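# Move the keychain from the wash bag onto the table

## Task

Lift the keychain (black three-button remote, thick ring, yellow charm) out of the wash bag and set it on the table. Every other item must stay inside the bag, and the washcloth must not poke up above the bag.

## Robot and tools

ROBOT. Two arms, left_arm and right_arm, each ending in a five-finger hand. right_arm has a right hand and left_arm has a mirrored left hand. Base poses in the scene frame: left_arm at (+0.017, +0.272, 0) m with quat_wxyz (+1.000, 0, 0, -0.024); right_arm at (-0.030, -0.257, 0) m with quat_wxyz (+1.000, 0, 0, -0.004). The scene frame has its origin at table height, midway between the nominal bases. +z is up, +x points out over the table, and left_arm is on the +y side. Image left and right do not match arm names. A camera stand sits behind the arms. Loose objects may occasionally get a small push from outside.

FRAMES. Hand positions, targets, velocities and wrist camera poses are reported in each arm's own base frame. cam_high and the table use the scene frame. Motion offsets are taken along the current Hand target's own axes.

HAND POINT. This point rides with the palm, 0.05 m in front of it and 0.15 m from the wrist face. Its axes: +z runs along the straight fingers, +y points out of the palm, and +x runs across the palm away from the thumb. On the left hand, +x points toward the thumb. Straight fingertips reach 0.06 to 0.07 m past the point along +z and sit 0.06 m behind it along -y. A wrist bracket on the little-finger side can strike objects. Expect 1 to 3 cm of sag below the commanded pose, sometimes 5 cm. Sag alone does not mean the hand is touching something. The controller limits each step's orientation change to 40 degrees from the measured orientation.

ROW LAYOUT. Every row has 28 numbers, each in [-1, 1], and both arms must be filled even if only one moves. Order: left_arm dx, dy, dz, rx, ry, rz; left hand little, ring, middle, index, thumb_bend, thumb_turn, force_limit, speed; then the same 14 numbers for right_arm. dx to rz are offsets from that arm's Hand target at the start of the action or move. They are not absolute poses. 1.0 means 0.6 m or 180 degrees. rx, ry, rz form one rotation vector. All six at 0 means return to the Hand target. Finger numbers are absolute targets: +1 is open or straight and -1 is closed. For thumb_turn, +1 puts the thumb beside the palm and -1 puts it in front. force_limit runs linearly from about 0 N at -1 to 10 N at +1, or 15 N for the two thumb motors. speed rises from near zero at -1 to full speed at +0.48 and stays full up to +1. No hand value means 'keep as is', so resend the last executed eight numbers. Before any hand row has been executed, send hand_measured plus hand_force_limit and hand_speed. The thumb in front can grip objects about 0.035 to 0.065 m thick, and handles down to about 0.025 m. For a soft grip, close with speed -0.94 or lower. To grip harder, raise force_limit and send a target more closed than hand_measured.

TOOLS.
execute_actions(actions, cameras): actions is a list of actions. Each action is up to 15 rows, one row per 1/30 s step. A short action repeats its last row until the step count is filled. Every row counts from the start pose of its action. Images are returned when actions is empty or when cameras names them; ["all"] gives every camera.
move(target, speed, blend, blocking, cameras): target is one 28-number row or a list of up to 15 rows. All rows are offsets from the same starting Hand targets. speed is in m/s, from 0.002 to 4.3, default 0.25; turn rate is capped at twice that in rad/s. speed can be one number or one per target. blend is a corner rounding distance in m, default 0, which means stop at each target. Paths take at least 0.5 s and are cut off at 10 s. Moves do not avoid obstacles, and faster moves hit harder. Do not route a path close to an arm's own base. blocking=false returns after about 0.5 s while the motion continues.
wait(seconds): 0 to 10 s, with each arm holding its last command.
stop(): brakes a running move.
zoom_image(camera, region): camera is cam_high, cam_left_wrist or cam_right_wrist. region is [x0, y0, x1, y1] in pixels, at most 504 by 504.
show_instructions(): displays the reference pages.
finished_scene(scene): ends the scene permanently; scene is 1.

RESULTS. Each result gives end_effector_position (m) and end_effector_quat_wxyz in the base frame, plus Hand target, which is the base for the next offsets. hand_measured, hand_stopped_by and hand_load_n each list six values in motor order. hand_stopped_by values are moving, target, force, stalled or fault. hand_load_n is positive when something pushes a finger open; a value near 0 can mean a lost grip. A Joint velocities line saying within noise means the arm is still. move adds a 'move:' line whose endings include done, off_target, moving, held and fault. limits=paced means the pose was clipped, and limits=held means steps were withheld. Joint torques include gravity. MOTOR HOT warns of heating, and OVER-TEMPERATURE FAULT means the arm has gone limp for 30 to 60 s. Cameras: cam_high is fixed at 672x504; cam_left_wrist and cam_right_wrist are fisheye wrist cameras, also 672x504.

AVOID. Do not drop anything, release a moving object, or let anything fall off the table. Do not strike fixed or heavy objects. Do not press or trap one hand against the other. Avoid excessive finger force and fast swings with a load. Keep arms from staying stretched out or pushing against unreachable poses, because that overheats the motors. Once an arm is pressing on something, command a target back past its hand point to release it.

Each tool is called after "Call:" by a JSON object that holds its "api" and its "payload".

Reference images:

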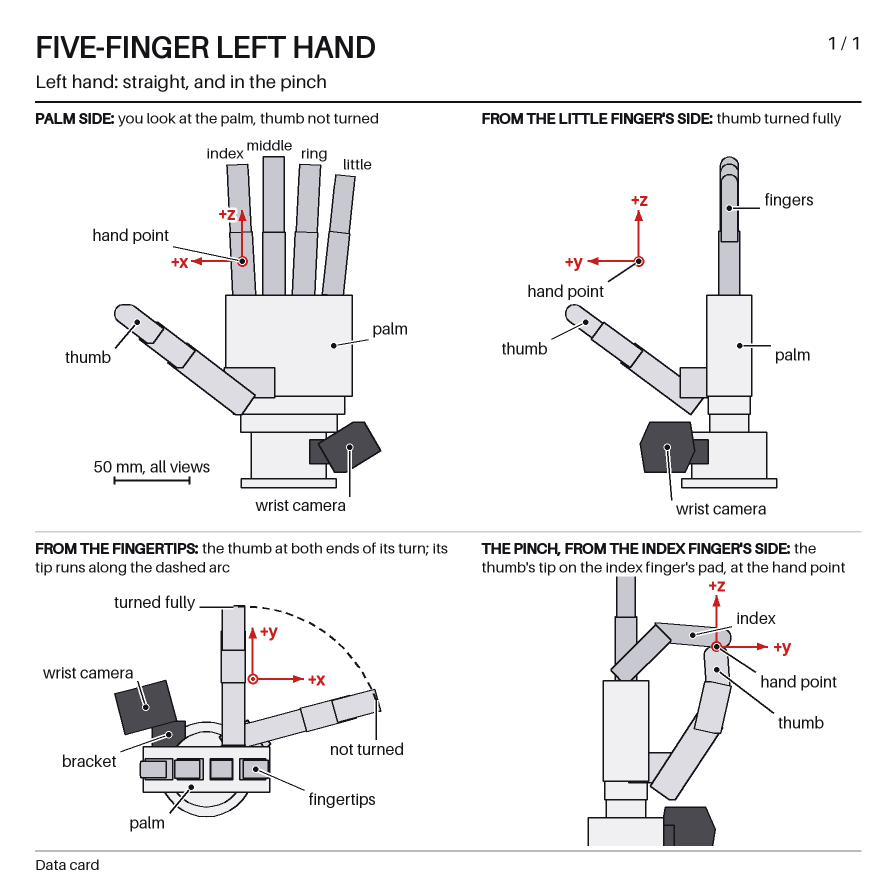

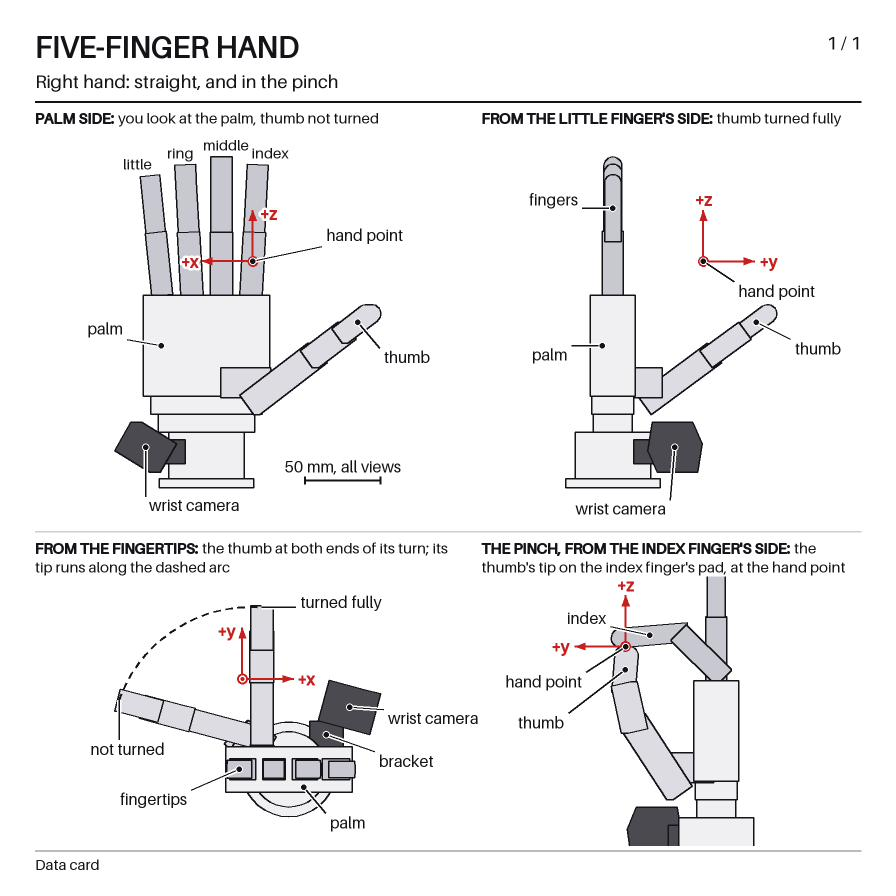

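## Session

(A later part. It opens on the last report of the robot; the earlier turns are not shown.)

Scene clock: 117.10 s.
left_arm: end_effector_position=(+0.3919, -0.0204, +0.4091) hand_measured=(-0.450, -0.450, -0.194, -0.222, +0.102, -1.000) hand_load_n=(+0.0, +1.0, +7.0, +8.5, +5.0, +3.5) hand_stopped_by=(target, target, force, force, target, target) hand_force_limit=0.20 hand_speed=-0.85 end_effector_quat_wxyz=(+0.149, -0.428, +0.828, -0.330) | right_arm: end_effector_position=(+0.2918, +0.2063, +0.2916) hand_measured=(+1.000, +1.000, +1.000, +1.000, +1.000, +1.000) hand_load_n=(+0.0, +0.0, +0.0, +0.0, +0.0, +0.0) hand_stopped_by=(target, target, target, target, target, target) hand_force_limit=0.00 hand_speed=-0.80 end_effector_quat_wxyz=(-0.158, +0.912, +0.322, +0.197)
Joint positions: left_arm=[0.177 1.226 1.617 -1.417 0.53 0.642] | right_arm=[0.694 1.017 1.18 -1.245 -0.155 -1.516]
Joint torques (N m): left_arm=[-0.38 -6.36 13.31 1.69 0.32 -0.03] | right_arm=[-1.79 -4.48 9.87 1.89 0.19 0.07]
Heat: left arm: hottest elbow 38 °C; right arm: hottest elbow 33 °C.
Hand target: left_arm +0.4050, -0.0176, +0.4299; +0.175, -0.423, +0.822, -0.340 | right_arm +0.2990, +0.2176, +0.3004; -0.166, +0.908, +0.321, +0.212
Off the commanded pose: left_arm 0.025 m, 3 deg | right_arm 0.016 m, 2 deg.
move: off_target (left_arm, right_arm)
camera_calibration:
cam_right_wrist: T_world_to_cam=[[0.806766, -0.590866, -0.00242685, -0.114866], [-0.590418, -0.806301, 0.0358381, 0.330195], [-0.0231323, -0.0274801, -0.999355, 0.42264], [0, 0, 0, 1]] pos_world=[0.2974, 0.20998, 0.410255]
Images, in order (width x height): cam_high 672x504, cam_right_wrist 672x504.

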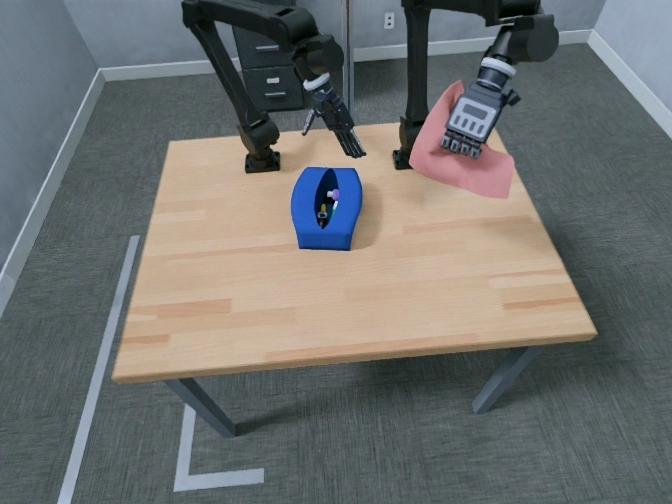

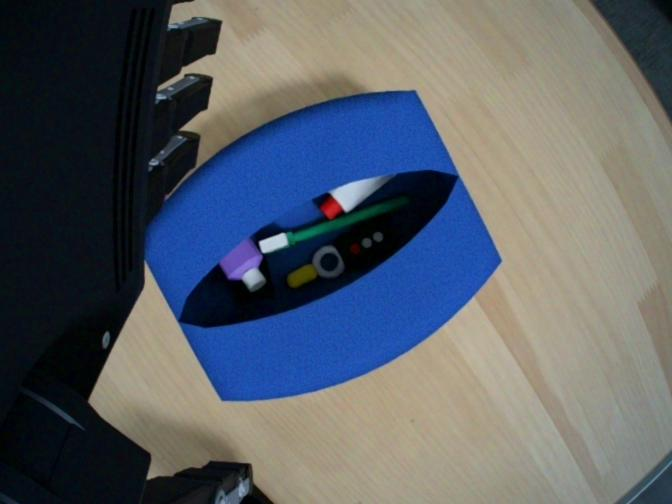

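Call:
{"api": "move", "payload": {"target": [0,0,0,0,0,0,-0.45,-0.45,-0.45,-0.45,0.1,-1,0.2,-0.85,-0.1387,0.028,0.1883,0.0851,-0.0334,0.2903,-0.3,-0.3,-0.3,-0.3,1,-1,0,-0.5], "speed": 0.25, "cameras": ["cam_right_wrist","cam_high"]}}

Call:
{"api": "zoom_image", "payload": {"camera": "cam_right_wrist", "region": [230, 60, 670, 500]}}

Scene clock: 135.93 s.
left_arm: end_effector_position=(+0.3919, -0.0204, +0.4091) hand_measured=(-0.450, -0.450, -0.194, -0.222, +0.102, -1.000) hand_load_n=(+0.0, +1.0, +7.0, +8.5, +5.0, +3.5) hand_stopped_by=(target, target, force, force, target, target) hand_force_limit=0.20 hand_speed=-0.85 end_effector_quat_wxyz=(+0.149, -0.428, +0.828, -0.330) | right_arm: end_effector_position=(+0.2772, +0.2125, +0.1663) hand_measured=(-0.300, -0.300, -0.300, -0.300, +1.000, -1.000) hand_load_n=(+0.0, +0.0, +0.0, +0.0, +0.0, +0.0) hand_stopped_by=(target, target, target, target, target, target) hand_force_limit=0.00 hand_speed=-0.50 end_effector_quat_wxyz=(-0.337, +0.939, -0.067, +0.029)
Joint positions: left_arm=[0.177 1.226 1.617 -1.417 0.53 0.642] | right_arm=[0.422 1.122 0.914 -0.938 -0.562 -0.882]
Joint torques (N m): left_arm=[0.26 -7.53 12.89 1.74 0.35 -0.05] | right_arm=[-3.84 -5.13 7.31 1.78 -0.61 0.1]
Heat: left arm: hottest elbow 38 °C; right arm: hottest elbow 34 °C.
Hand target: left_arm +0.4050, -0.0176, +0.4299; +0.175, -0.423, +0.822, -0.340 | right_arm +0.2828, +0.2119, +0.1602; -0.341, +0.936, -0.078, +0.028
Off the commanded pose: left_arm 0.025 m, 3 deg | right_arm 0.008 m, 1 deg.
move: off_target (left_arm)
camera_calibration:
cam_right_wrist: T_world_to_cam=[[0.157295, -0.797012, -0.583121, 0.220698], [-0.893953, -0.36583, 0.258876, 0.28458], [-0.41965, 0.480563, -0.770034, 0.261045], [0, 0, 0, 1]] pos_world=[0.329234, 0.154558, 0.256036]
Images, in order (width x height): cam_high 672x504, cam_right_wrist 672x504.

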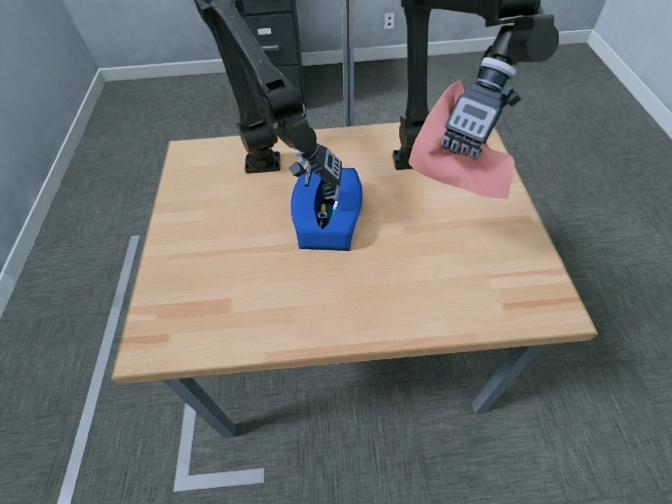

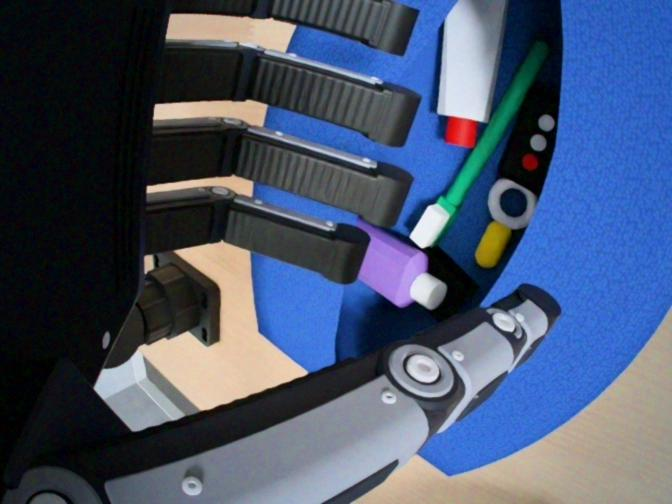

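Scaled by 1.145 from the camera's 672x504 image, which has a finer 960x720 frame.

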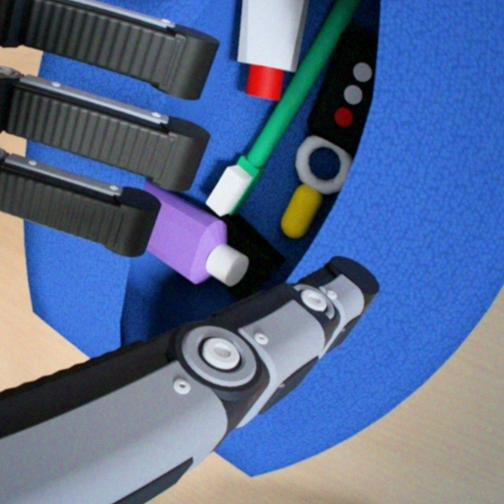

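Call:
{"api": "move", "payload": {"target": [0,0,0,0,0,0,-0.45,-0.45,-0.45,-0.45,0.1,-1,0.2,-0.85,0.0137,0.0665,0.0752,0,0,0,-1,-1,-0.3,-0.3,0.5,-1,0,-0.5], "speed": 0.15, "cameras": ["cam_right_wrist"]}}

Scene clock: 142.60 s.
left_arm: end_effector_position=(+0.3919, -0.0204, +0.4091) hand_measured=(-0.450, -0.450, -0.194, -0.222, +0.102, -1.000) hand_load_n=(+0.0, +1.5, +7.0, +8.5, +5.0, +3.5) hand_stopped_by=(target, target, force, force, target, target) hand_force_limit=0.20 hand_speed=-0.85 end_effector_quat_wxyz=(+0.149, -0.428, +0.828, -0.330) | right_arm: end_effector_position=(+0.2843, +0.2105, +0.1057) hand_measured=(-1.000, -1.000, -0.300, -0.300, +0.500, -1.000) hand_load_n=(+0.0, +0.0, +0.0, +0.0, +0.0, +0.0) hand_stopped_by=(target, target, target, target, target, target) hand_force_limit=0.00 hand_speed=-0.50 end_effector_quat_wxyz=(-0.336, +0.938, -0.076, +0.025)
Joint positions: left_arm=[0.177 1.226 1.617 -1.417 0.53 0.642] | right_arm=[0.406 1.198 0.805 -0.765 -0.568 -0.882]
Joint torques (N m): left_arm=[0.09 -7.18 13.2 1.37 0.32 -0.05] | right_arm=[-3.55 -5.48 7.01 1.92 -0.64 -0.1]
Heat: left arm: hottest elbow 39 °C; right arm: hottest elbow 34 °C.
Hand target: left_arm +0.4050, -0.0176, +0.4299; +0.175, -0.423, +0.822, -0.340 | right_arm +0.2906, +0.2090, +0.1000; -0.341, +0.936, -0.078, +0.028
Off the commanded pose: left_arm 0.025 m, 3 deg | right_arm 0.009 m, 1 deg.
move: off_target (left_arm)
camera_calibration:
cam_right_wrist: T_world_to_cam=[[0.138516, -0.798811, -0.585418, 0.188571], [-0.895785, -0.353146, 0.26992, 0.3026], [-0.422353, 0.48702, -0.76448, 0.217149], [0, 0, 0, 1]] pos_world=[0.336658, 0.151739, 0.194721]
Images, in order (width x height): cam_right_wrist 672x504.

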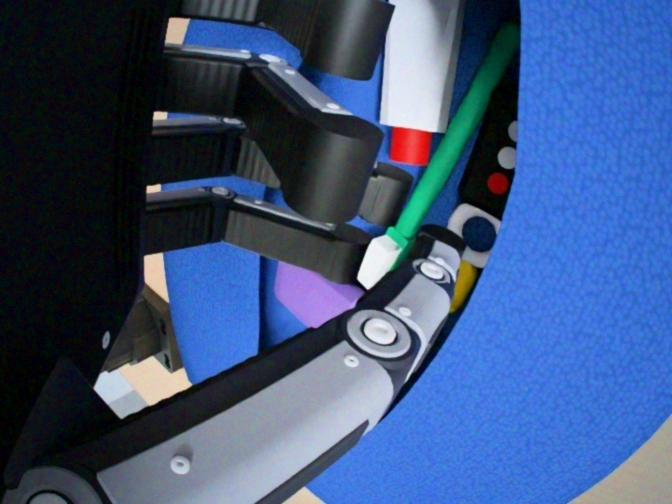

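Call:
{"api": "move", "payload": {"target": [0,0,0,0,0,0,-0.45,-0.45,-0.45,-0.45,0.1,-1,0.2,-0.85,0,0.0589,0.0702,0,0,0,-1,-1,-0.3,-0.3,0.5,-1,0,-0.5], "speed": 0.1, "cameras": ["cam_right_wrist"]}}

Scene clock: 144.60 s.
left_arm: end_effector_position=(+0.3919, -0.0204, +0.4091) hand_measured=(-0.450, -0.450, -0.194, -0.222, +0.102, -1.000) hand_load_n=(+0.0, +1.5, +7.0, +9.0, +5.0, +3.5) hand_stopped_by=(target, target, force, force, target, target) hand_force_limit=0.20 hand_speed=-0.85 end_effector_quat_wxyz=(+0.149, -0.428, +0.828, -0.330) | right_arm: end_effector_position=(+0.2856, +0.2109, +0.0519) hand_measured=(-1.000, -1.000, -0.300, -0.300, +0.500, -1.000) hand_load_n=(+0.0, +0.5, +0.0, +0.0, +0.0, +0.0) hand_stopped_by=(target, target, target, target, target, target) hand_force_limit=0.00 hand_speed=-0.50 end_effector_quat_wxyz=(-0.337, +0.938, -0.075, +0.027)
Joint positions: left_arm=[0.177 1.226 1.617 -1.417 0.53 0.642] | right_arm=[0.405 1.28 0.713 -0.588 -0.568 -0.882]
Joint torques (N m): left_arm=[-0.03 -7 13.15 1.58 0.33 -0.04] | right_arm=[-3.43 -5.71 6.37 1.91 -0.63 -0.09]
Heat: left arm: hottest elbow 39 °C; right arm: hottest elbow 34 °C.
Hand target: left_arm +0.4050, -0.0176, +0.4299; +0.175, -0.423, +0.822, -0.340 | right_arm +0.2906, +0.2090, +0.0449; -0.341, +0.936, -0.078, +0.028
Off the commanded pose: left_arm 0.025 m, 3 deg | right_arm 0.009 m, 1 deg.
move: off_target (left_arm)
camera_calibration:
cam_right_wrist: T_world_to_cam=[[0.139713, -0.798176, -0.585999, 0.156817], [-0.896612, -0.353116, 0.267201, 0.318749], [-0.420199, 0.488082, -0.764989, 0.175558], [0, 0, 0, 1]] pos_world=[0.337654, 0.152036, 0.141024]
Images, in order (width x height): cam_right_wrist 672x504.

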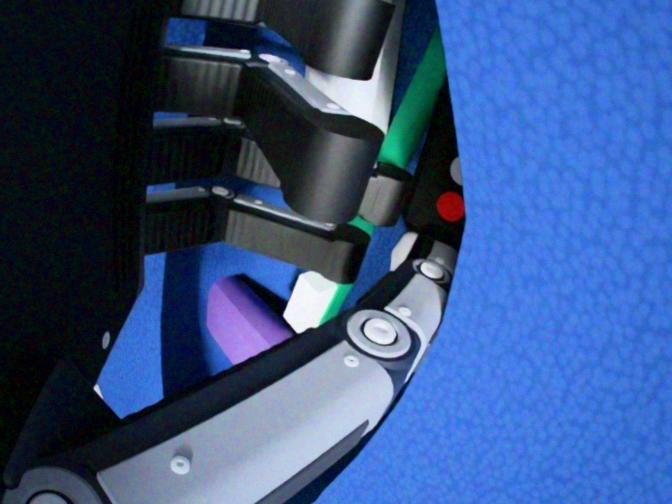

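Call:
{"api": "move", "payload": {"target": [0,0,0,0,0,0,-0.45,-0.45,-0.45,-0.45,0.1,-1,0.2,-0.85,0,0.0054,0.0064,0,0,0,-1,-1,-0.3,-0.3,1,-1,0,-0.6], "speed": 0.1, "cameras": ["cam_right_wrist"]}}

Scene clock: 147.13 s.
left_arm: end_effector_position=(+0.3919, -0.0204, +0.4091) hand_measured=(-0.450, -0.450, -0.194, -0.222, +0.102, -1.000) hand_load_n=(+0.0, +1.5, +7.0, +8.5, +5.0, +3.5) hand_stopped_by=(target, target, force, force, target, target) hand_force_limit=0.20 hand_speed=-0.85 end_effector_quat_wxyz=(+0.149, -0.428, +0.828, -0.330) | right_arm: end_effector_position=(+0.2868, +0.2121, +0.0478) hand_measured=(-1.000, -1.000, -0.300, -0.300, +1.000, -1.000) hand_load_n=(+0.0, +0.0, +0.0, +0.0, -1.0, +0.0) hand_stopped_by=(target, target, target, target, target, target) hand_force_limit=0.00 hand_speed=-0.60 end_effector_quat_wxyz=(-0.339, +0.937, -0.074, +0.028)
Joint positions: left_arm=[0.177 1.226 1.617 -1.417 0.53 0.642] | right_arm=[0.405 1.289 0.707 -0.569 -0.571 -0.882]
Joint torques (N m): left_arm=[-0.32 -6.53 13.01 1.57 0.26 0.01] | right_arm=[-3.49 -6.18 6.27 1.78 -0.51 -0.09]
Heat: left arm: hottest elbow 39 °C; right arm: hottest elbow 34 °C.
Hand target: left_arm +0.4050, -0.0176, +0.4299; +0.175, -0.423, +0.822, -0.340 | right_arm +0.2906, +0.2090, +0.0399; -0.341, +0.936, -0.078, +0.028
Off the commanded pose: left_arm 0.025 m, 3 deg | right_arm 0.009 m, 0 deg.
move: off_target (left_arm)
camera_calibration:
cam_right_wrist: T_world_to_cam=[[0.142607, -0.795398, -0.589071, 0.153928], [-0.897007, -0.355431, 0.262769, 0.32211], [-0.41838, 0.490929, -0.764165, 0.171291], [0, 0, 0, 1]] pos_world=[0.338648, 0.15283, 0.136929]
Images, in order (width x height): cam_right_wrist 672x504.

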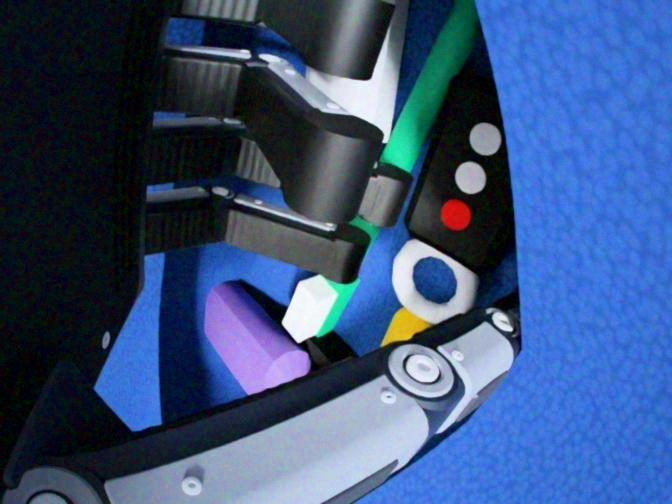

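Call:
{"api": "move", "payload": {"target": [0,0,0,0,0,0,-0.45,-0.45,-0.45,-0.45,0.1,-1,0.2,-0.85,0.0077,0.0308,0.0305,0,0,0,-1,-1,-0.3,-0.3,1,-1,0,-0.6], "speed": 0.06, "cameras": ["cam_right_wrist"]}}

Scene clock: 152.50 s.
left_arm: end_effector_position=(+0.3919, -0.0204, +0.4091) hand_measured=(-0.450, -0.450, -0.194, -0.222, +0.102, -1.000) hand_load_n=(+0.0, +1.5, +7.0, +9.0, +5.0, +3.5) hand_stopped_by=(target, target, force, force, target, target) hand_force_limit=0.20 hand_speed=-0.85 end_effector_quat_wxyz=(+0.149, -0.428, +0.828, -0.330) | right_arm: end_effector_position=(+0.2931, +0.2133, +0.0314) hand_measured=(-1.000, -1.000, -0.300, -0.300, +1.000, -1.000) hand_load_n=(+0.5, +0.5, -4.5, +0.0, +0.0, +0.0) hand_stopped_by=(target, target, target, target, target, target) hand_force_limit=0.00 hand_speed=-0.60 end_effector_quat_wxyz=(-0.347, +0.934, -0.075, +0.032)
Joint positions: left_arm=[0.177 1.226 1.617 -1.417 0.53 0.642] | right_arm=[0.395 1.331 0.687 -0.492 -0.583 -0.882]
Joint torques (N m): left_arm=[-0.62 -6.12 12.96 1.39 0.33 -0.05] | right_arm=[-4.13 -4.84 5.64 1.94 -0.2 -0.27]
Heat: left arm: hottest elbow 39 °C; right arm: hottest elbow 34 °C.
Hand target: left_arm +0.4050, -0.0176, +0.4299; +0.175, -0.423, +0.822, -0.340 | right_arm +0.2947, +0.2059, +0.0140; -0.341, +0.936, -0.078, +0.028
Off the commanded pose: left_arm 0.025 m, 3 deg | right_arm 0.019 m, 1 deg.
move: off_target (left_arm, right_arm)
camera_calibration:
cam_right_wrist: T_world_to_cam=[[0.144213, -0.786599, -0.600387, 0.142302], [-0.901054, -0.355176, 0.248902, 0.334085], [-0.409029, 0.505086, -0.759989, 0.154819], [0, 0, 0, 1]] pos_world=[0.343833, 0.152397, 0.119942]
Images, in order (width x height): cam_right_wrist 672x504.

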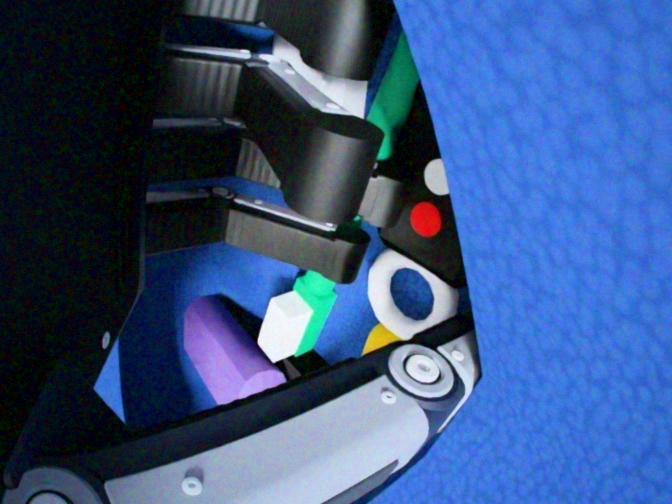

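Call:
{"api": "zoom_image", "payload": {"camera": "cam_right_wrist", "region": [240, 60, 500, 400]}}

Scaled by 1.482 from the camera's 672x504 image, which has a finer 960x720 frame.

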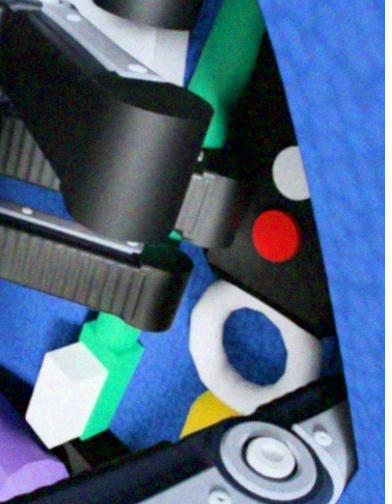

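Call:
{"api": "move", "payload": {"target": [0,0,0,0,0,0,-0.45,-0.45,-0.45,-0.45,0.1,-1,0.2,-0.85,-0.0006,-0.024,-0.0234,0,0,0,-1,-1,-0.15,-0.2,1,-1,0,-0.6], "speed": 0.06, "cameras": ["cam_right_wrist"]}}

Scene clock: 160.17 s.
left_arm: end_effector_position=(+0.3919, -0.0204, +0.4091) hand_measured=(-0.450, -0.450, -0.194, -0.222, +0.102, -1.000) hand_load_n=(+0.0, +1.0, +7.0, +8.5, +5.0, +3.5) hand_stopped_by=(target, target, force, force, target, target) hand_force_limit=0.20 hand_speed=-0.85 end_effector_quat_wxyz=(+0.149, -0.428, +0.828, -0.330) | right_arm: end_effector_position=(+0.2871, +0.2099, +0.0291) hand_measured=(-1.000, -1.000, -0.150, -0.200, +1.000, -1.000) hand_load_n=(+0.0, +0.0, +0.0, +0.0, -0.5, +0.0) hand_stopped_by=(target, target, target, target, target, target) hand_force_limit=0.00 hand_speed=-0.60 end_effector_quat_wxyz=(-0.341, +0.936, -0.081, +0.021)
Joint positions: left_arm=[0.177 1.226 1.617 -1.417 0.53 0.642] | right_arm=[0.393 1.333 0.685 -0.516 -0.583 -0.882]
Joint torques (N m): left_arm=[-0.26 -7.41 13.09 1.65 0.37 0] | right_arm=[-3.14 -7.71 7.68 0.38 -0.03 -0.19]
Heat: left arm: hottest elbow 39 °C; right arm: hottest elbow 33 °C.
Hand target: left_arm +0.4050, -0.0176, +0.4299; +0.175, -0.423, +0.822, -0.340 | right_arm +0.2947, +0.2079, +0.0340; -0.341, +0.936, -0.078, +0.028
Off the commanded pose: left_arm 0.025 m, 3 deg | right_arm 0.009 m, 1 deg.
move: off_target (left_arm)
camera_calibration:
cam_right_wrist: T_world_to_cam=[[0.126877, -0.793363, -0.59538, 0.145404], [-0.895067, -0.350261, 0.275993, 0.324545], [-0.427501, 0.497888, -0.754553, 0.158915], [0, 0, 0, 1]] pos_world=[0.339978, 0.149912, 0.116908]
Images, in order (width x height): cam_right_wrist 672x504.

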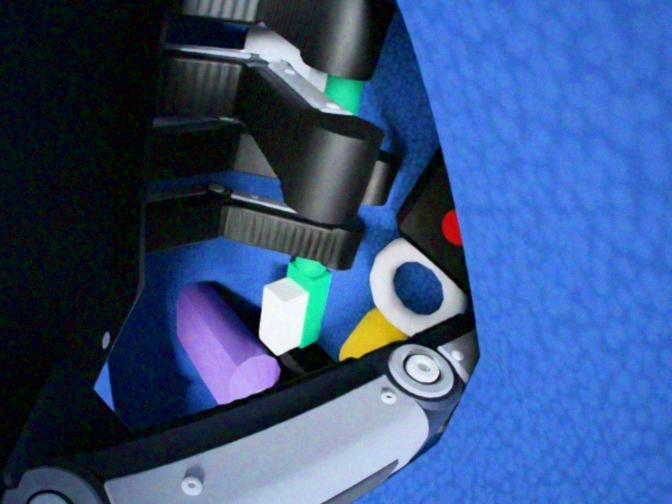

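Call:
{"api": "move", "payload": {"target": [0,0,0,0,0,0,-0.45,-0.45,-0.45,-0.45,0.1,-1,0.2,-0.85,0.0088,0.0143,0.0183,0,0,0,-1,-1,-0.15,-0.2,1,-1,0,-0.6], "speed": 0.06, "cameras": ["cam_right_wrist"]}}

Scene clock: 163.63 s.
left_arm: end_effector_position=(+0.3919, -0.0204, +0.4091) hand_measured=(-0.450, -0.450, -0.194, -0.222, +0.102, -1.000) hand_load_n=(+0.0, +1.5, +7.0, +8.5, +5.0, +3.0) hand_stopped_by=(target, target, force, force, target, target) hand_force_limit=0.20 hand_speed=-0.85 end_effector_quat_wxyz=(+0.149, -0.428, +0.828, -0.330) | right_arm: end_effector_position=(+0.2872, +0.2098, +0.0257) hand_measured=(-1.000, -1.000, -0.150, -0.200, +1.000, -1.000) hand_load_n=(+0.0, +0.0, -3.0, +0.0, +0.0, +0.0) hand_stopped_by=(target, target, target, target, target, target) hand_force_limit=0.00 hand_speed=-0.60 end_effector_quat_wxyz=(-0.340, +0.937, -0.081, +0.019)
Joint positions: left_arm=[0.177 1.226 1.617 -1.417 0.53 0.642] | right_arm=[0.393 1.344 0.685 -0.512 -0.583 -0.884]
Joint torques (N m): left_arm=[-0.56 -6.71 13.07 1.46 0.3 -0.02] | right_arm=[-3.84 -5.6 7.27 1.87 -0.18 -0.26]
Heat: left arm: hottest elbow 40 °C; right arm: hottest elbow 33 °C.
Hand target: left_arm +0.4050, -0.0176, +0.4299; +0.175, -0.423, +0.822, -0.340 | right_arm +0.3000, +0.2075, +0.0201; -0.341, +0.936, -0.078, +0.028
Off the commanded pose: left_arm 0.025 m, 3 deg | right_arm 0.014 m, 1 deg.
move: off_target (left_arm, right_arm)
camera_calibration:
cam_right_wrist: T_world_to_cam=[[0.124551, -0.794812, -0.593937, 0.144156], [-0.893406, -0.350243, 0.281347, 0.325008], [-0.43164, 0.495585, -0.753713, 0.158179], [0, 0, 0, 1]] pos_world=[0.340686, 0.150018, 0.113402]
Images, in order (width x height): cam_right_wrist 672x504.

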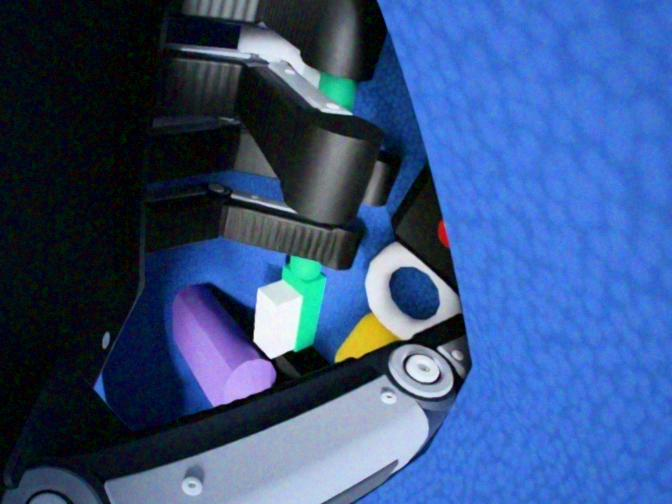

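Call:
{"api": "move", "payload": {"target": [0,0,0,0,0,0,-0.45,-0.45,-0.45,-0.45,0.1,-1,0.2,-0.85,0.0114,-0.0250,-0.0286,0,0,0,-1,-1,-0.15,-0.2,1,-1,0,-0.6], "speed": 0.06, "cameras": ["cam_right_wrist"]}}

Scene clock: 165.77 s.
left_arm: end_effector_position=(+0.3919, -0.0204, +0.4091) hand_measured=(-0.450, -0.450, -0.194, -0.222, +0.102, -1.000) hand_load_n=(+0.0, +1.5, +7.0, +8.5, +5.0, +3.5) hand_stopped_by=(target, target, force, force, target, target) hand_force_limit=0.20 hand_speed=-0.85 end_effector_quat_wxyz=(+0.149, -0.428, +0.828, -0.330) | right_arm: end_effector_position=(+0.2842, +0.2055, +0.0279) hand_measured=(-1.000, -1.000, -0.150, -0.200, +1.000, -1.000) hand_load_n=(+0.0, +0.0, +0.0, +0.0, -0.5, +0.0) hand_stopped_by=(target, target, target, target, target, target) hand_force_limit=0.00 hand_speed=-0.60 end_effector_quat_wxyz=(-0.333, +0.939, -0.085, +0.008)
Joint positions: left_arm=[0.177 1.226 1.617 -1.417 0.53 0.642] | right_arm=[0.385 1.344 0.697 -0.555 -0.585 -0.893]
Joint torques (N m): left_arm=[-0.15 -6.89 12.92 1.77 0.31 0.01] | right_arm=[-3.84 -7.88 9.99 0.25 -0.32 -0.24]
Heat: left arm: hottest elbow 40 °C; right arm: hottest elbow 33 °C.
Hand target: left_arm +0.4050, -0.0176, +0.4299; +0.175, -0.423, +0.822, -0.340 | right_arm +0.3069, +0.2069, +0.0429; -0.341, +0.936, -0.078, +0.028
Off the commanded pose: left_arm 0.025 m, 3 deg | right_arm 0.027 m, 3 deg.
move: off_target (left_arm, right_arm)
camera_calibration:
cam_right_wrist: T_world_to_cam=[[0.110519, -0.801506, -0.587685, 0.1477], [-0.886358, -0.346987, 0.306546, 0.316672], [-0.449617, 0.48702, -0.74877, 0.167398], [0, 0, 0, 1]] pos_world=[0.339626, 0.146737, 0.115069]
Images, in order (width x height): cam_right_wrist 672x504.

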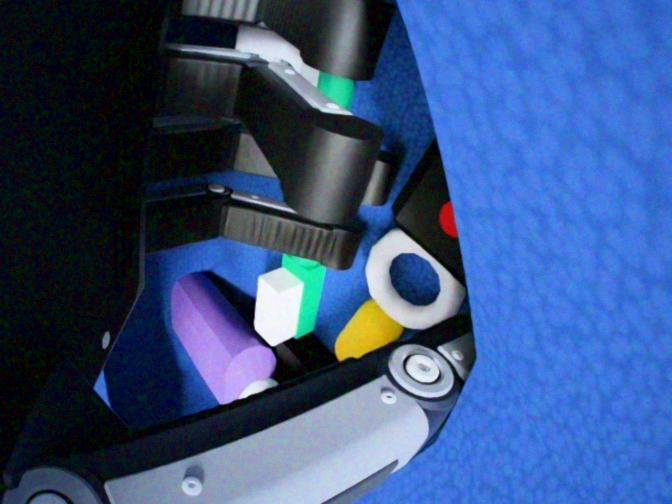

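Call:
{"api": "move", "payload": {"target": [[0,0,0,0,0,0,-0.45,-0.45,-0.45,-0.45,0.1,-1,0.2,-0.85,-0.0013,-0.0345,-0.0408,0,0,0,-1,-1,-0.15,-0.2,1,-1,0,-0.6],[0,0,0,0,0,0,-0.45,-0.45,-0.45,-0.45,0.1,-1,0.2,-0.85,-0.0131,0.0139,0.0148,0,0,0,-1,-1,-0.15,-0.2,1,-1,0,-0.6]], "speed": 0.08, "cameras": ["cam_right_wrist"]}}

Scene clock: 168.87 s.
left_arm: end_effector_position=(+0.3919, -0.0204, +0.4091) hand_measured=(-0.450, -0.450, -0.194, -0.222, +0.102, -1.000) hand_load_n=(+0.0, +1.0, +7.0, +8.5, +5.0, +3.5) hand_stopped_by=(target, target, force, force, target, target) hand_force_limit=0.20 hand_speed=-0.85 end_effector_quat_wxyz=(+0.149, -0.428, +0.828, -0.330) | right_arm: end_effector_position=(+0.2941, +0.2092, +0.0382) hand_measured=(-1.000, -1.000, -0.150, -0.200, +1.000, -1.000) hand_load_n=(+0.0, +0.0, +0.0, +0.0, +0.0, +0.0) hand_stopped_by=(target, target, target, target, target, target) hand_force_limit=0.00 hand_speed=-0.60 end_effector_quat_wxyz=(-0.340, +0.937, -0.080, +0.024)
Joint positions: left_arm=[0.177 1.226 1.617 -1.417 0.53 0.642] | right_arm=[0.385 1.329 0.712 -0.549 -0.583 -0.893]
Joint torques (N m): left_arm=[0.21 -6.42 13.09 1.68 0.3 0] | right_arm=[-3.31 -6.65 6.22 1.94 -0.15 -0.15]
Heat: left arm: hottest elbow 40 °C; right arm: hottest elbow 34 °C.
Hand target: left_arm +0.4050, -0.0176, +0.4299; +0.175, -0.423, +0.822, -0.340 | right_arm +0.2990, +0.2075, +0.0308; -0.341, +0.936, -0.078, +0.028
Off the commanded pose: left_arm 0.025 m, 3 deg | right_arm 0.009 m, 1 deg.
move: off_target (left_arm)
camera_calibration:
cam_right_wrist: T_world_to_cam=[[0.1304, -0.794266, -0.593412, 0.148479], [-0.896518, -0.350045, 0.27152, 0.32862], [-0.42338, 0.496598, -0.75772, 0.168443], [0, 0, 0, 1]] pos_world=[0.346568, 0.149315, 0.126515]
Images, in order (width x height): cam_right_wrist 672x504.

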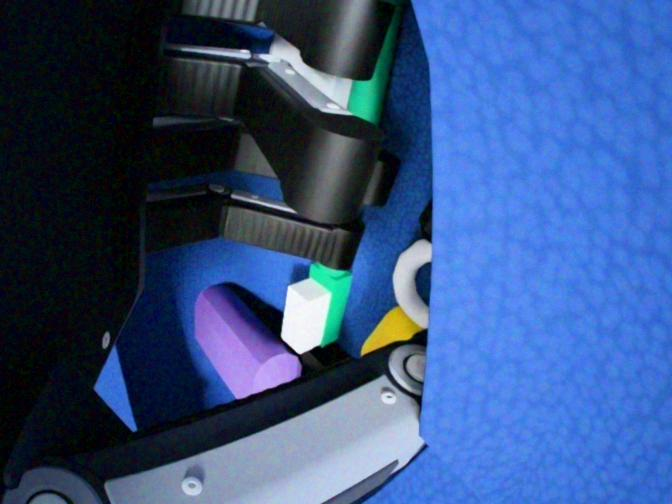

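Call:
{"api": "move", "payload": {"target": [0,0,0,0,0,0,-0.45,-0.45,-0.45,-0.45,0.1,-1,0.2,-0.85,0,0.0133,0.0172,0,0,0,-1,-1,-0.15,-0.2,1,-1,0,-0.6], "speed": 0.06, "cameras": ["cam_right_wrist"]}}

Scene clock: 170.57 s.
left_arm: end_effector_position=(+0.3919, -0.0204, +0.4091) hand_measured=(-0.450, -0.450, -0.194, -0.222, +0.102, -1.000) hand_load_n=(+0.0, +1.5, +7.0, +8.5, +5.0, +3.5) hand_stopped_by=(target, target, force, force, target, target) hand_force_limit=0.20 hand_speed=-0.85 end_effector_quat_wxyz=(+0.149, -0.428, +0.828, -0.330) | right_arm: end_effector_position=(+0.2954, +0.2097, +0.0265) hand_measured=(-1.000, -1.000, -0.150, -0.200, +1.000, -1.000) hand_load_n=(+0.0, +0.0, -0.5, +0.0, +0.0, +0.0) hand_stopped_by=(target, target, target, target, target, target) hand_force_limit=0.00 hand_speed=-0.60 end_effector_quat_wxyz=(-0.341, +0.936, -0.079, +0.025)
Joint positions: left_arm=[0.177 1.226 1.617 -1.417 0.53 0.642] | right_arm=[0.385 1.354 0.697 -0.504 -0.583 -0.893]
Joint torques (N m): left_arm=[0.62 -5.77 13.22 1.78 0.35 -0.06] | right_arm=[-2.67 -6.18 6.04 1.95 -0.12 -0.11]
Heat: left arm: hottest elbow 40 °C; right arm: hottest elbow 34 °C.
Hand target: left_arm +0.4050, -0.0176, +0.4299; +0.175, -0.423, +0.822, -0.340 | right_arm +0.2990, +0.2080, +0.0177; -0.341, +0.936, -0.078, +0.028
Off the commanded pose: left_arm 0.025 m, 3 deg | right_arm 0.010 m, 0 deg.
move: off_target (left_arm)
camera_calibration:
cam_right_wrist: T_world_to_cam=[[0.132599, -0.793356, -0.594141, 0.140922], [-0.897538, -0.350434, 0.267623, 0.333596], [-0.420528, 0.497777, -0.758535, 0.158689], [0, 0, 0, 1]] pos_world=[0.347462, 0.149713, 0.11482]
Images, in order (width x height): cam_right_wrist 672x504.

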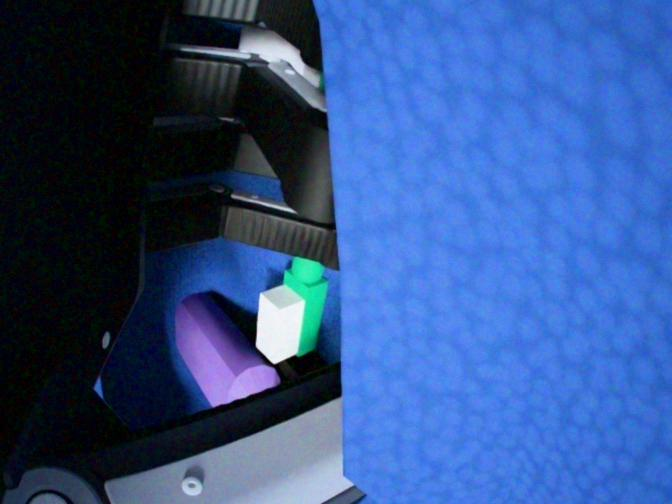

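Call:
{"api": "move", "payload": {"target": [0,0,0,0,0,0,-0.45,-0.45,-0.45,-0.45,0.1,-1,0.2,-0.85,0,0,0,0,0,0,-1,-1,-0.15,-0.2,0.2,-1,-0.2,-0.88], "speed": 0.06, "cameras": ["cam_right_wrist"]}}

Scene clock: 175.13 s.
left_arm: end_effector_position=(+0.3919, -0.0204, +0.4091) hand_measured=(-0.450, -0.450, -0.194, -0.222, +0.102, -1.000) hand_load_n=(+0.0, +1.0, +7.5, +8.5, +5.0, +3.5) hand_stopped_by=(target, target, force, force, target, target) hand_force_limit=0.20 hand_speed=-0.85 end_effector_quat_wxyz=(+0.149, -0.428, +0.828, -0.330) | right_arm: end_effector_position=(+0.2957, +0.2099, +0.0266) hand_measured=(-1.000, -1.000, -0.150, -0.200, +0.738, -1.000) hand_load_n=(+0.0, +0.0, +4.5, +0.0, +6.0, +0.5) hand_stopped_by=(target, target, target, target, force, target) hand_force_limit=-0.20 hand_speed=-0.88 end_effector_quat_wxyz=(-0.342, +0.936, -0.079, +0.026)
Joint positions: left_arm=[0.177 1.226 1.617 -1.417 0.53 0.642] | right_arm=[0.385 1.354 0.697 -0.503 -0.583 -0.893]
Joint torques (N m): left_arm=[-0.44 -6.89 13.22 1.46 0.3 -0.07] | right_arm=[-2.96 -6.53 5.96 1.91 -0.15 -0.13]
Heat: left arm: hottest elbow 40 °C; right arm: hottest elbow 33 °C.
Hand target: left_arm +0.4050, -0.0176, +0.4299; +0.175, -0.423, +0.822, -0.340 | right_arm +0.2990, +0.2080, +0.0177; -0.341, +0.936, -0.078, +0.028
Off the commanded pose: left_arm 0.025 m, 3 deg | right_arm 0.010 m, 0 deg.
move: off_target (left_arm)
camera_calibration:
cam_right_wrist: T_world_to_cam=[[0.133505, -0.793, -0.594413, 0.140684], [-0.897913, -0.350631, 0.266102, 0.334205], [-0.419439, 0.498206, -0.758856, 0.158436], [0, 0, 0, 1]] pos_world=[0.347759, 0.149812, 0.114922]
Images, in order (width x height): cam_right_wrist 672x504.

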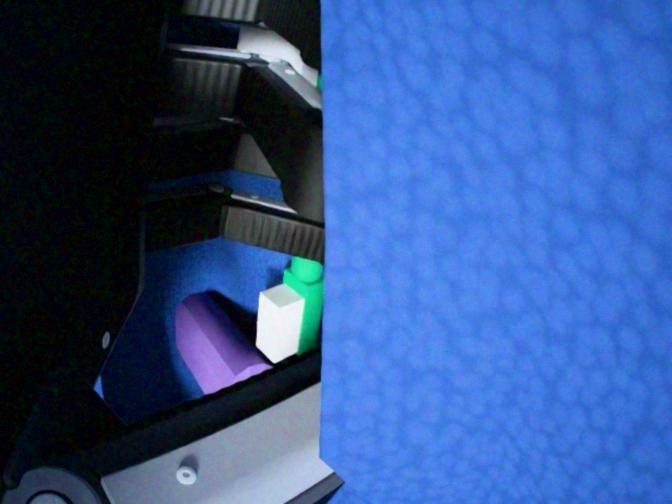

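Call:
{"api": "move", "payload": {"target": [0,0,0,0,0,0,-0.45,-0.45,-0.45,-0.45,0.1,-1,0.2,-0.85,0,0,0,0,0,0,-1,-1,-0.3,-0.4,0.3,-1,0.0,-0.9], "speed": 0.06, "cameras": []}}

Scene clock: 176.97 s.
left_arm: end_effector_position=(+0.3919, -0.0204, +0.4091) hand_measured=(-0.450, -0.450, -0.194, -0.222, +0.102, -1.000) hand_load_n=(+0.0, +1.5, +7.0, +8.5, +5.0, +3.5) hand_stopped_by=(target, target, force, force, target, target) hand_force_limit=0.20 hand_speed=-0.85 end_effector_quat_wxyz=(+0.149, -0.428, +0.828, -0.330) | right_arm: end_effector_position=(+0.2957, +0.2099, +0.0266) hand_measured=(-1.000, -1.000, -0.158, -0.400, +0.738, -1.000) hand_load_n=(+0.0, +0.0, +6.0, +0.0, +7.5, +0.0) hand_stopped_by=(target, target, force, target, force, target) hand_force_limit=0.00 hand_speed=-0.90 end_effector_quat_wxyz=(-0.342, +0.936, -0.079, +0.026)
Joint positions: left_arm=[0.177 1.226 1.617 -1.417 0.53 0.642] | right_arm=[0.385 1.354 0.697 -0.503 -0.583 -0.893]
Joint torques (N m): left_arm=[0.09 -6.24 13.3 1.36 0.32 -0.03] | right_arm=[-2.96 -6.42 5.9 1.88 -0.16 -0.14]
Heat: left arm: hottest elbow 40 °C; right arm: hottest elbow 33 °C.
Hand target: left_arm +0.4050, -0.0176, +0.4299; +0.175, -0.423, +0.822, -0.340 | right_arm +0.2990, +0.2080, +0.0177; -0.341, +0.936, -0.078, +0.028
Off the commanded pose: left_arm 0.025 m, 3 deg | right_arm 0.010 m, 0 deg.
move: off_target (left_arm)
No camera images: "cameras" was empty.

Call:
{"api": "move", "payload": {"target": [0,0,0,0,0,0,-0.45,-0.45,-0.45,-0.45,0.1,-1,0.2,-0.85,0.0044,-0.0645,-0.0705,0,0,0,-1,-1,-0.3,-0.4,0.3,-1,0.0,-0.9], "speed": 0.06, "cameras": ["cam_right_wrist","cam_high"]}}

Scene clock: 180.20 s.
left_arm: end_effector_position=(+0.3919, -0.0204, +0.4091) hand_measured=(-0.450, -0.450, -0.194, -0.222, +0.102, -1.000) hand_load_n=(+0.0, +1.0, +7.0, +9.0, +5.0, +3.0) hand_stopped_by=(target, target, force, force, target, target) hand_force_limit=0.20 hand_speed=-0.85 end_effector_quat_wxyz=(+0.149, -0.428, +0.828, -0.330) | right_arm: end_effector_position=(+0.2823, +0.2044, +0.0531) hand_measured=(-1.000, -1.000, -0.158, -0.400, +0.736, -1.000) hand_load_n=(+0.0, +0.0, +0.0, +0.0, +0.0, +0.0) hand_stopped_by=(target, target, force, target, force, target) hand_force_limit=0.00 hand_speed=-0.90 end_effector_quat_wxyz=(-0.331, +0.940, -0.087, +0.004)
Joint positions: left_arm=[0.177 1.226 1.617 -1.417 0.53 0.642] | right_arm=[0.385 1.296 0.735 -0.65 -0.583 -0.893]
Joint torques (N m): left_arm=[0.15 -6.77 12.94 1.58 0.32 -0.04] | right_arm=[-2.49 -8.88 10.51 0.32 -0.14 -0.09]
Heat: left arm: hottest elbow 40 °C; right arm: hottest elbow 33 °C.
Hand target: left_arm +0.4050, -0.0176, +0.4299; +0.175, -0.423, +0.822, -0.340 | right_arm +0.3020, +0.2100, +0.0750; -0.341, +0.936, -0.078, +0.028
Off the commanded pose: left_arm 0.025 m, 3 deg | right_arm 0.030 m, 3 deg.
move: off_target (left_arm, right_arm)
camera_calibration:
cam_right_wrist: T_world_to_cam=[[0.105345, -0.80438, -0.584701, 0.163714], [-0.884044, -0.345, 0.315343, 0.305415], [-0.455377, 0.483682, -0.747451, 0.188165], [0, 0, 0, 1]] pos_world=[0.33844, 0.146044, 0.140058]
Images, in order (width x height): cam_high 672x504, cam_right_wrist 672x504.

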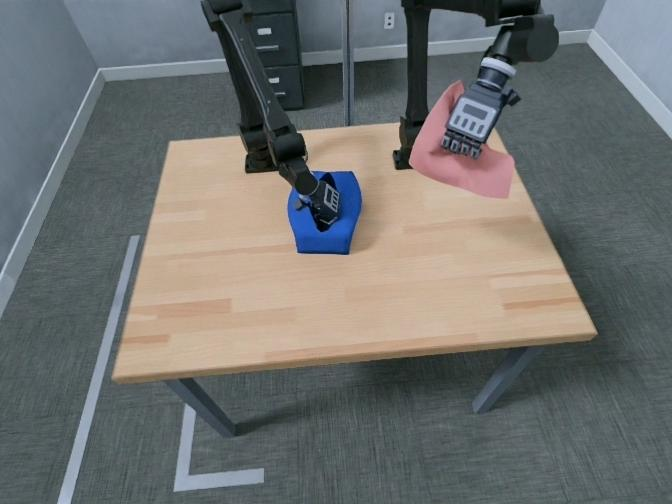

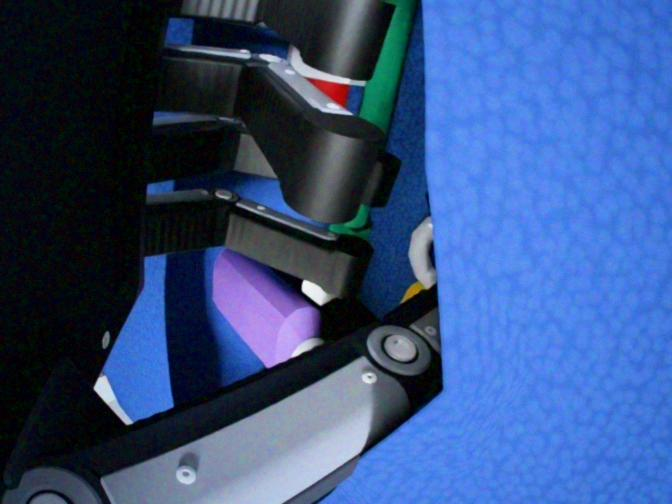

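Call:
{"api": "move", "payload": {"target": [0,0,0,0,0,0,-0.45,-0.45,-0.45,-0.45,0.1,-1,0.2,-0.85,-0.0095,0.0208,0.0197,0,0.1004,-0.0843,-1,-1,-0.25,-0.2,0.5,-1,0.0,-0.5], "speed": 0.15, "cameras": ["cam_right_wrist","cam_high"]}}

Scene clock: 197.17 s.
left_arm: end_effector_position=(+0.3919, -0.0204, +0.4091) hand_measured=(-0.450, -0.450, -0.194, -0.222, +0.102, -1.000) hand_load_n=(+0.0, +1.0, +7.0, +9.0, +5.0, +3.5) hand_stopped_by=(target, target, force, force, target, target) hand_force_limit=0.20 hand_speed=-0.85 end_effector_quat_wxyz=(+0.149, -0.428, +0.828, -0.330) | right_arm: end_effector_position=(+0.2944, +0.2025, +0.0520) hand_measured=(-1.000, -1.000, -0.250, -0.200, +0.500, -1.000) hand_load_n=(+0.0, +0.0, +0.0, +0.0, +0.0, +0.0) hand_stopped_by=(target, target, target, target, target, target) hand_force_limit=0.00 hand_speed=-0.50 end_effector_quat_wxyz=(-0.309, +0.929, -0.023, +0.204)
Joint positions: left_arm=[0.177 1.226 1.617 -1.417 0.53 0.642] | right_arm=[0.515 1.083 0.529 -0.309 -0.302 -0.893]
Joint torques (N m): left_arm=[-0.73 -5.54 13.04 1.72 0.3 -0.04] | right_arm=[-1.26 -5.83 6.69 2.3 0.13 -0.2]
Heat: left arm: hottest elbow 40 °C; right arm: hottest elbow 35 °C.
Hand target: left_arm +0.4050, -0.0176, +0.4299; +0.175, -0.423, +0.822, -0.340 | right_arm +0.2961, +0.2089, +0.0578; -0.318, +0.923, -0.007, +0.219
Off the commanded pose: left_arm 0.025 m, 3 deg | right_arm 0.009 m, 3 deg.
move: off_target (left_arm, right_arm)
camera_calibration:
cam_right_wrist: T_world_to_cam=[[0.309074, -0.843274, -0.43973, 0.100552], [-0.945605, -0.321836, -0.0474523, 0.348094], [-0.101506, 0.430478, -0.896875, 0.108166], [0, 0, 0, 1]] pos_world=[0.309062, 0.150259, 0.157745]
Images, in order (width x height): cam_high 672x504, cam_right_wrist 672x504.

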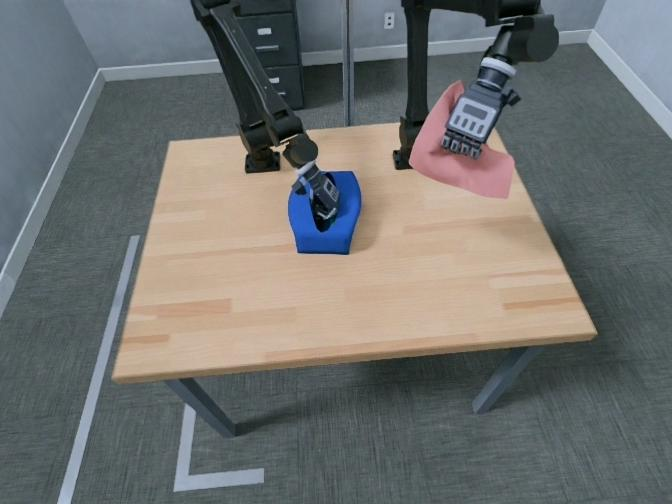

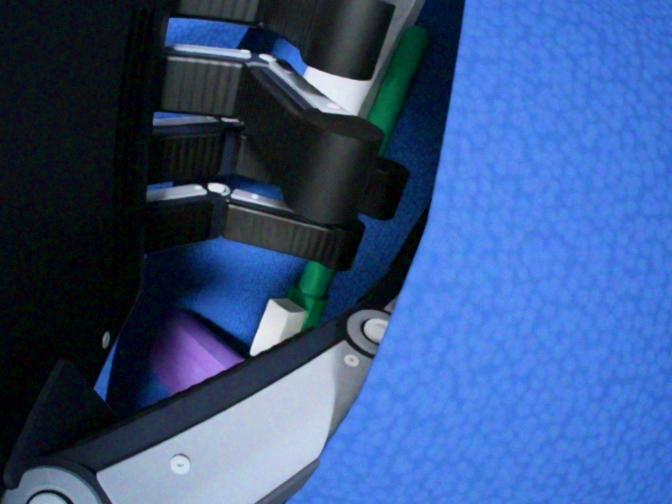

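Call:
{"api": "move", "payload": {"target": [0,0,0,0,0,0,-0.45,-0.45,-0.45,-0.45,0.1,-1,0.2,-0.85,0,0,0,0,0,0,-1,-1,-0.25,-0.2,1,-1,0.0,-0.5], "speed": 0.1, "cameras": ["cam_right_wrist"]}}

Scene clock: 199.10 s.
left_arm: end_effector_position=(+0.3919, -0.0204, +0.4091) hand_measured=(-0.450, -0.450, -0.194, -0.222, +0.102, -1.000) hand_load_n=(+0.0, +1.0, +7.0, +8.5, +5.0, +3.5) hand_stopped_by=(target, target, force, force, target, target) hand_force_limit=0.20 hand_speed=-0.85 end_effector_quat_wxyz=(+0.149, -0.428, +0.828, -0.330) | right_arm: end_effector_position=(+0.2945, +0.2030, +0.0522) hand_measured=(-1.000, -1.000, -0.250, -0.200, +1.000, -1.000) hand_load_n=(+0.0, +0.5, +0.5, +0.0, -0.5, +0.0) hand_stopped_by=(target, target, target, target, target, target) hand_force_limit=0.00 hand_speed=-0.50 end_effector_quat_wxyz=(-0.310, +0.928, -0.023, +0.204)
Joint positions: left_arm=[0.177 1.226 1.617 -1.417 0.53 0.642] | right_arm=[0.517 1.083 0.529 -0.308 -0.302 -0.893]
Joint torques (N m): left_arm=[-0.09 -5.95 13.09 1.61 0.3 0] | right_arm=[-1.14 -5.95 6.78 2.3 0.11 -0.18]
Heat: left arm: hottest elbow 40 °C; right arm: hottest elbow 35 °C.
Hand target: left_arm +0.4050, -0.0176, +0.4299; +0.175, -0.423, +0.822, -0.340 | right_arm +0.2961, +0.2089, +0.0578; -0.318, +0.923, -0.007, +0.219
Off the commanded pose: left_arm 0.025 m, 3 deg | right_arm 0.008 m, 3 deg.
move: off_target (left_arm, right_arm)
camera_calibration:
cam_right_wrist: T_world_to_cam=[[0.310647, -0.842553, -0.440003, 0.10051], [-0.945165, -0.322897, -0.0489879, 0.348528], [-0.100801, 0.431093, -0.896659, 0.107786], [0, 0, 0, 1]] pos_world=[0.309058, 0.150758, 0.157946]
Images, in order (width x height): cam_right_wrist 672x504.

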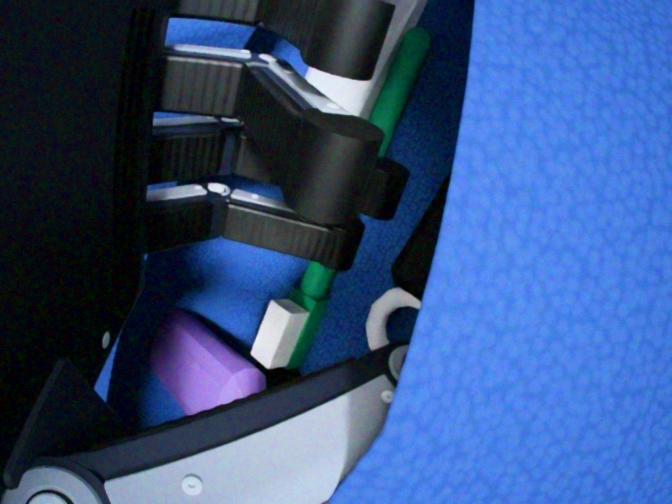

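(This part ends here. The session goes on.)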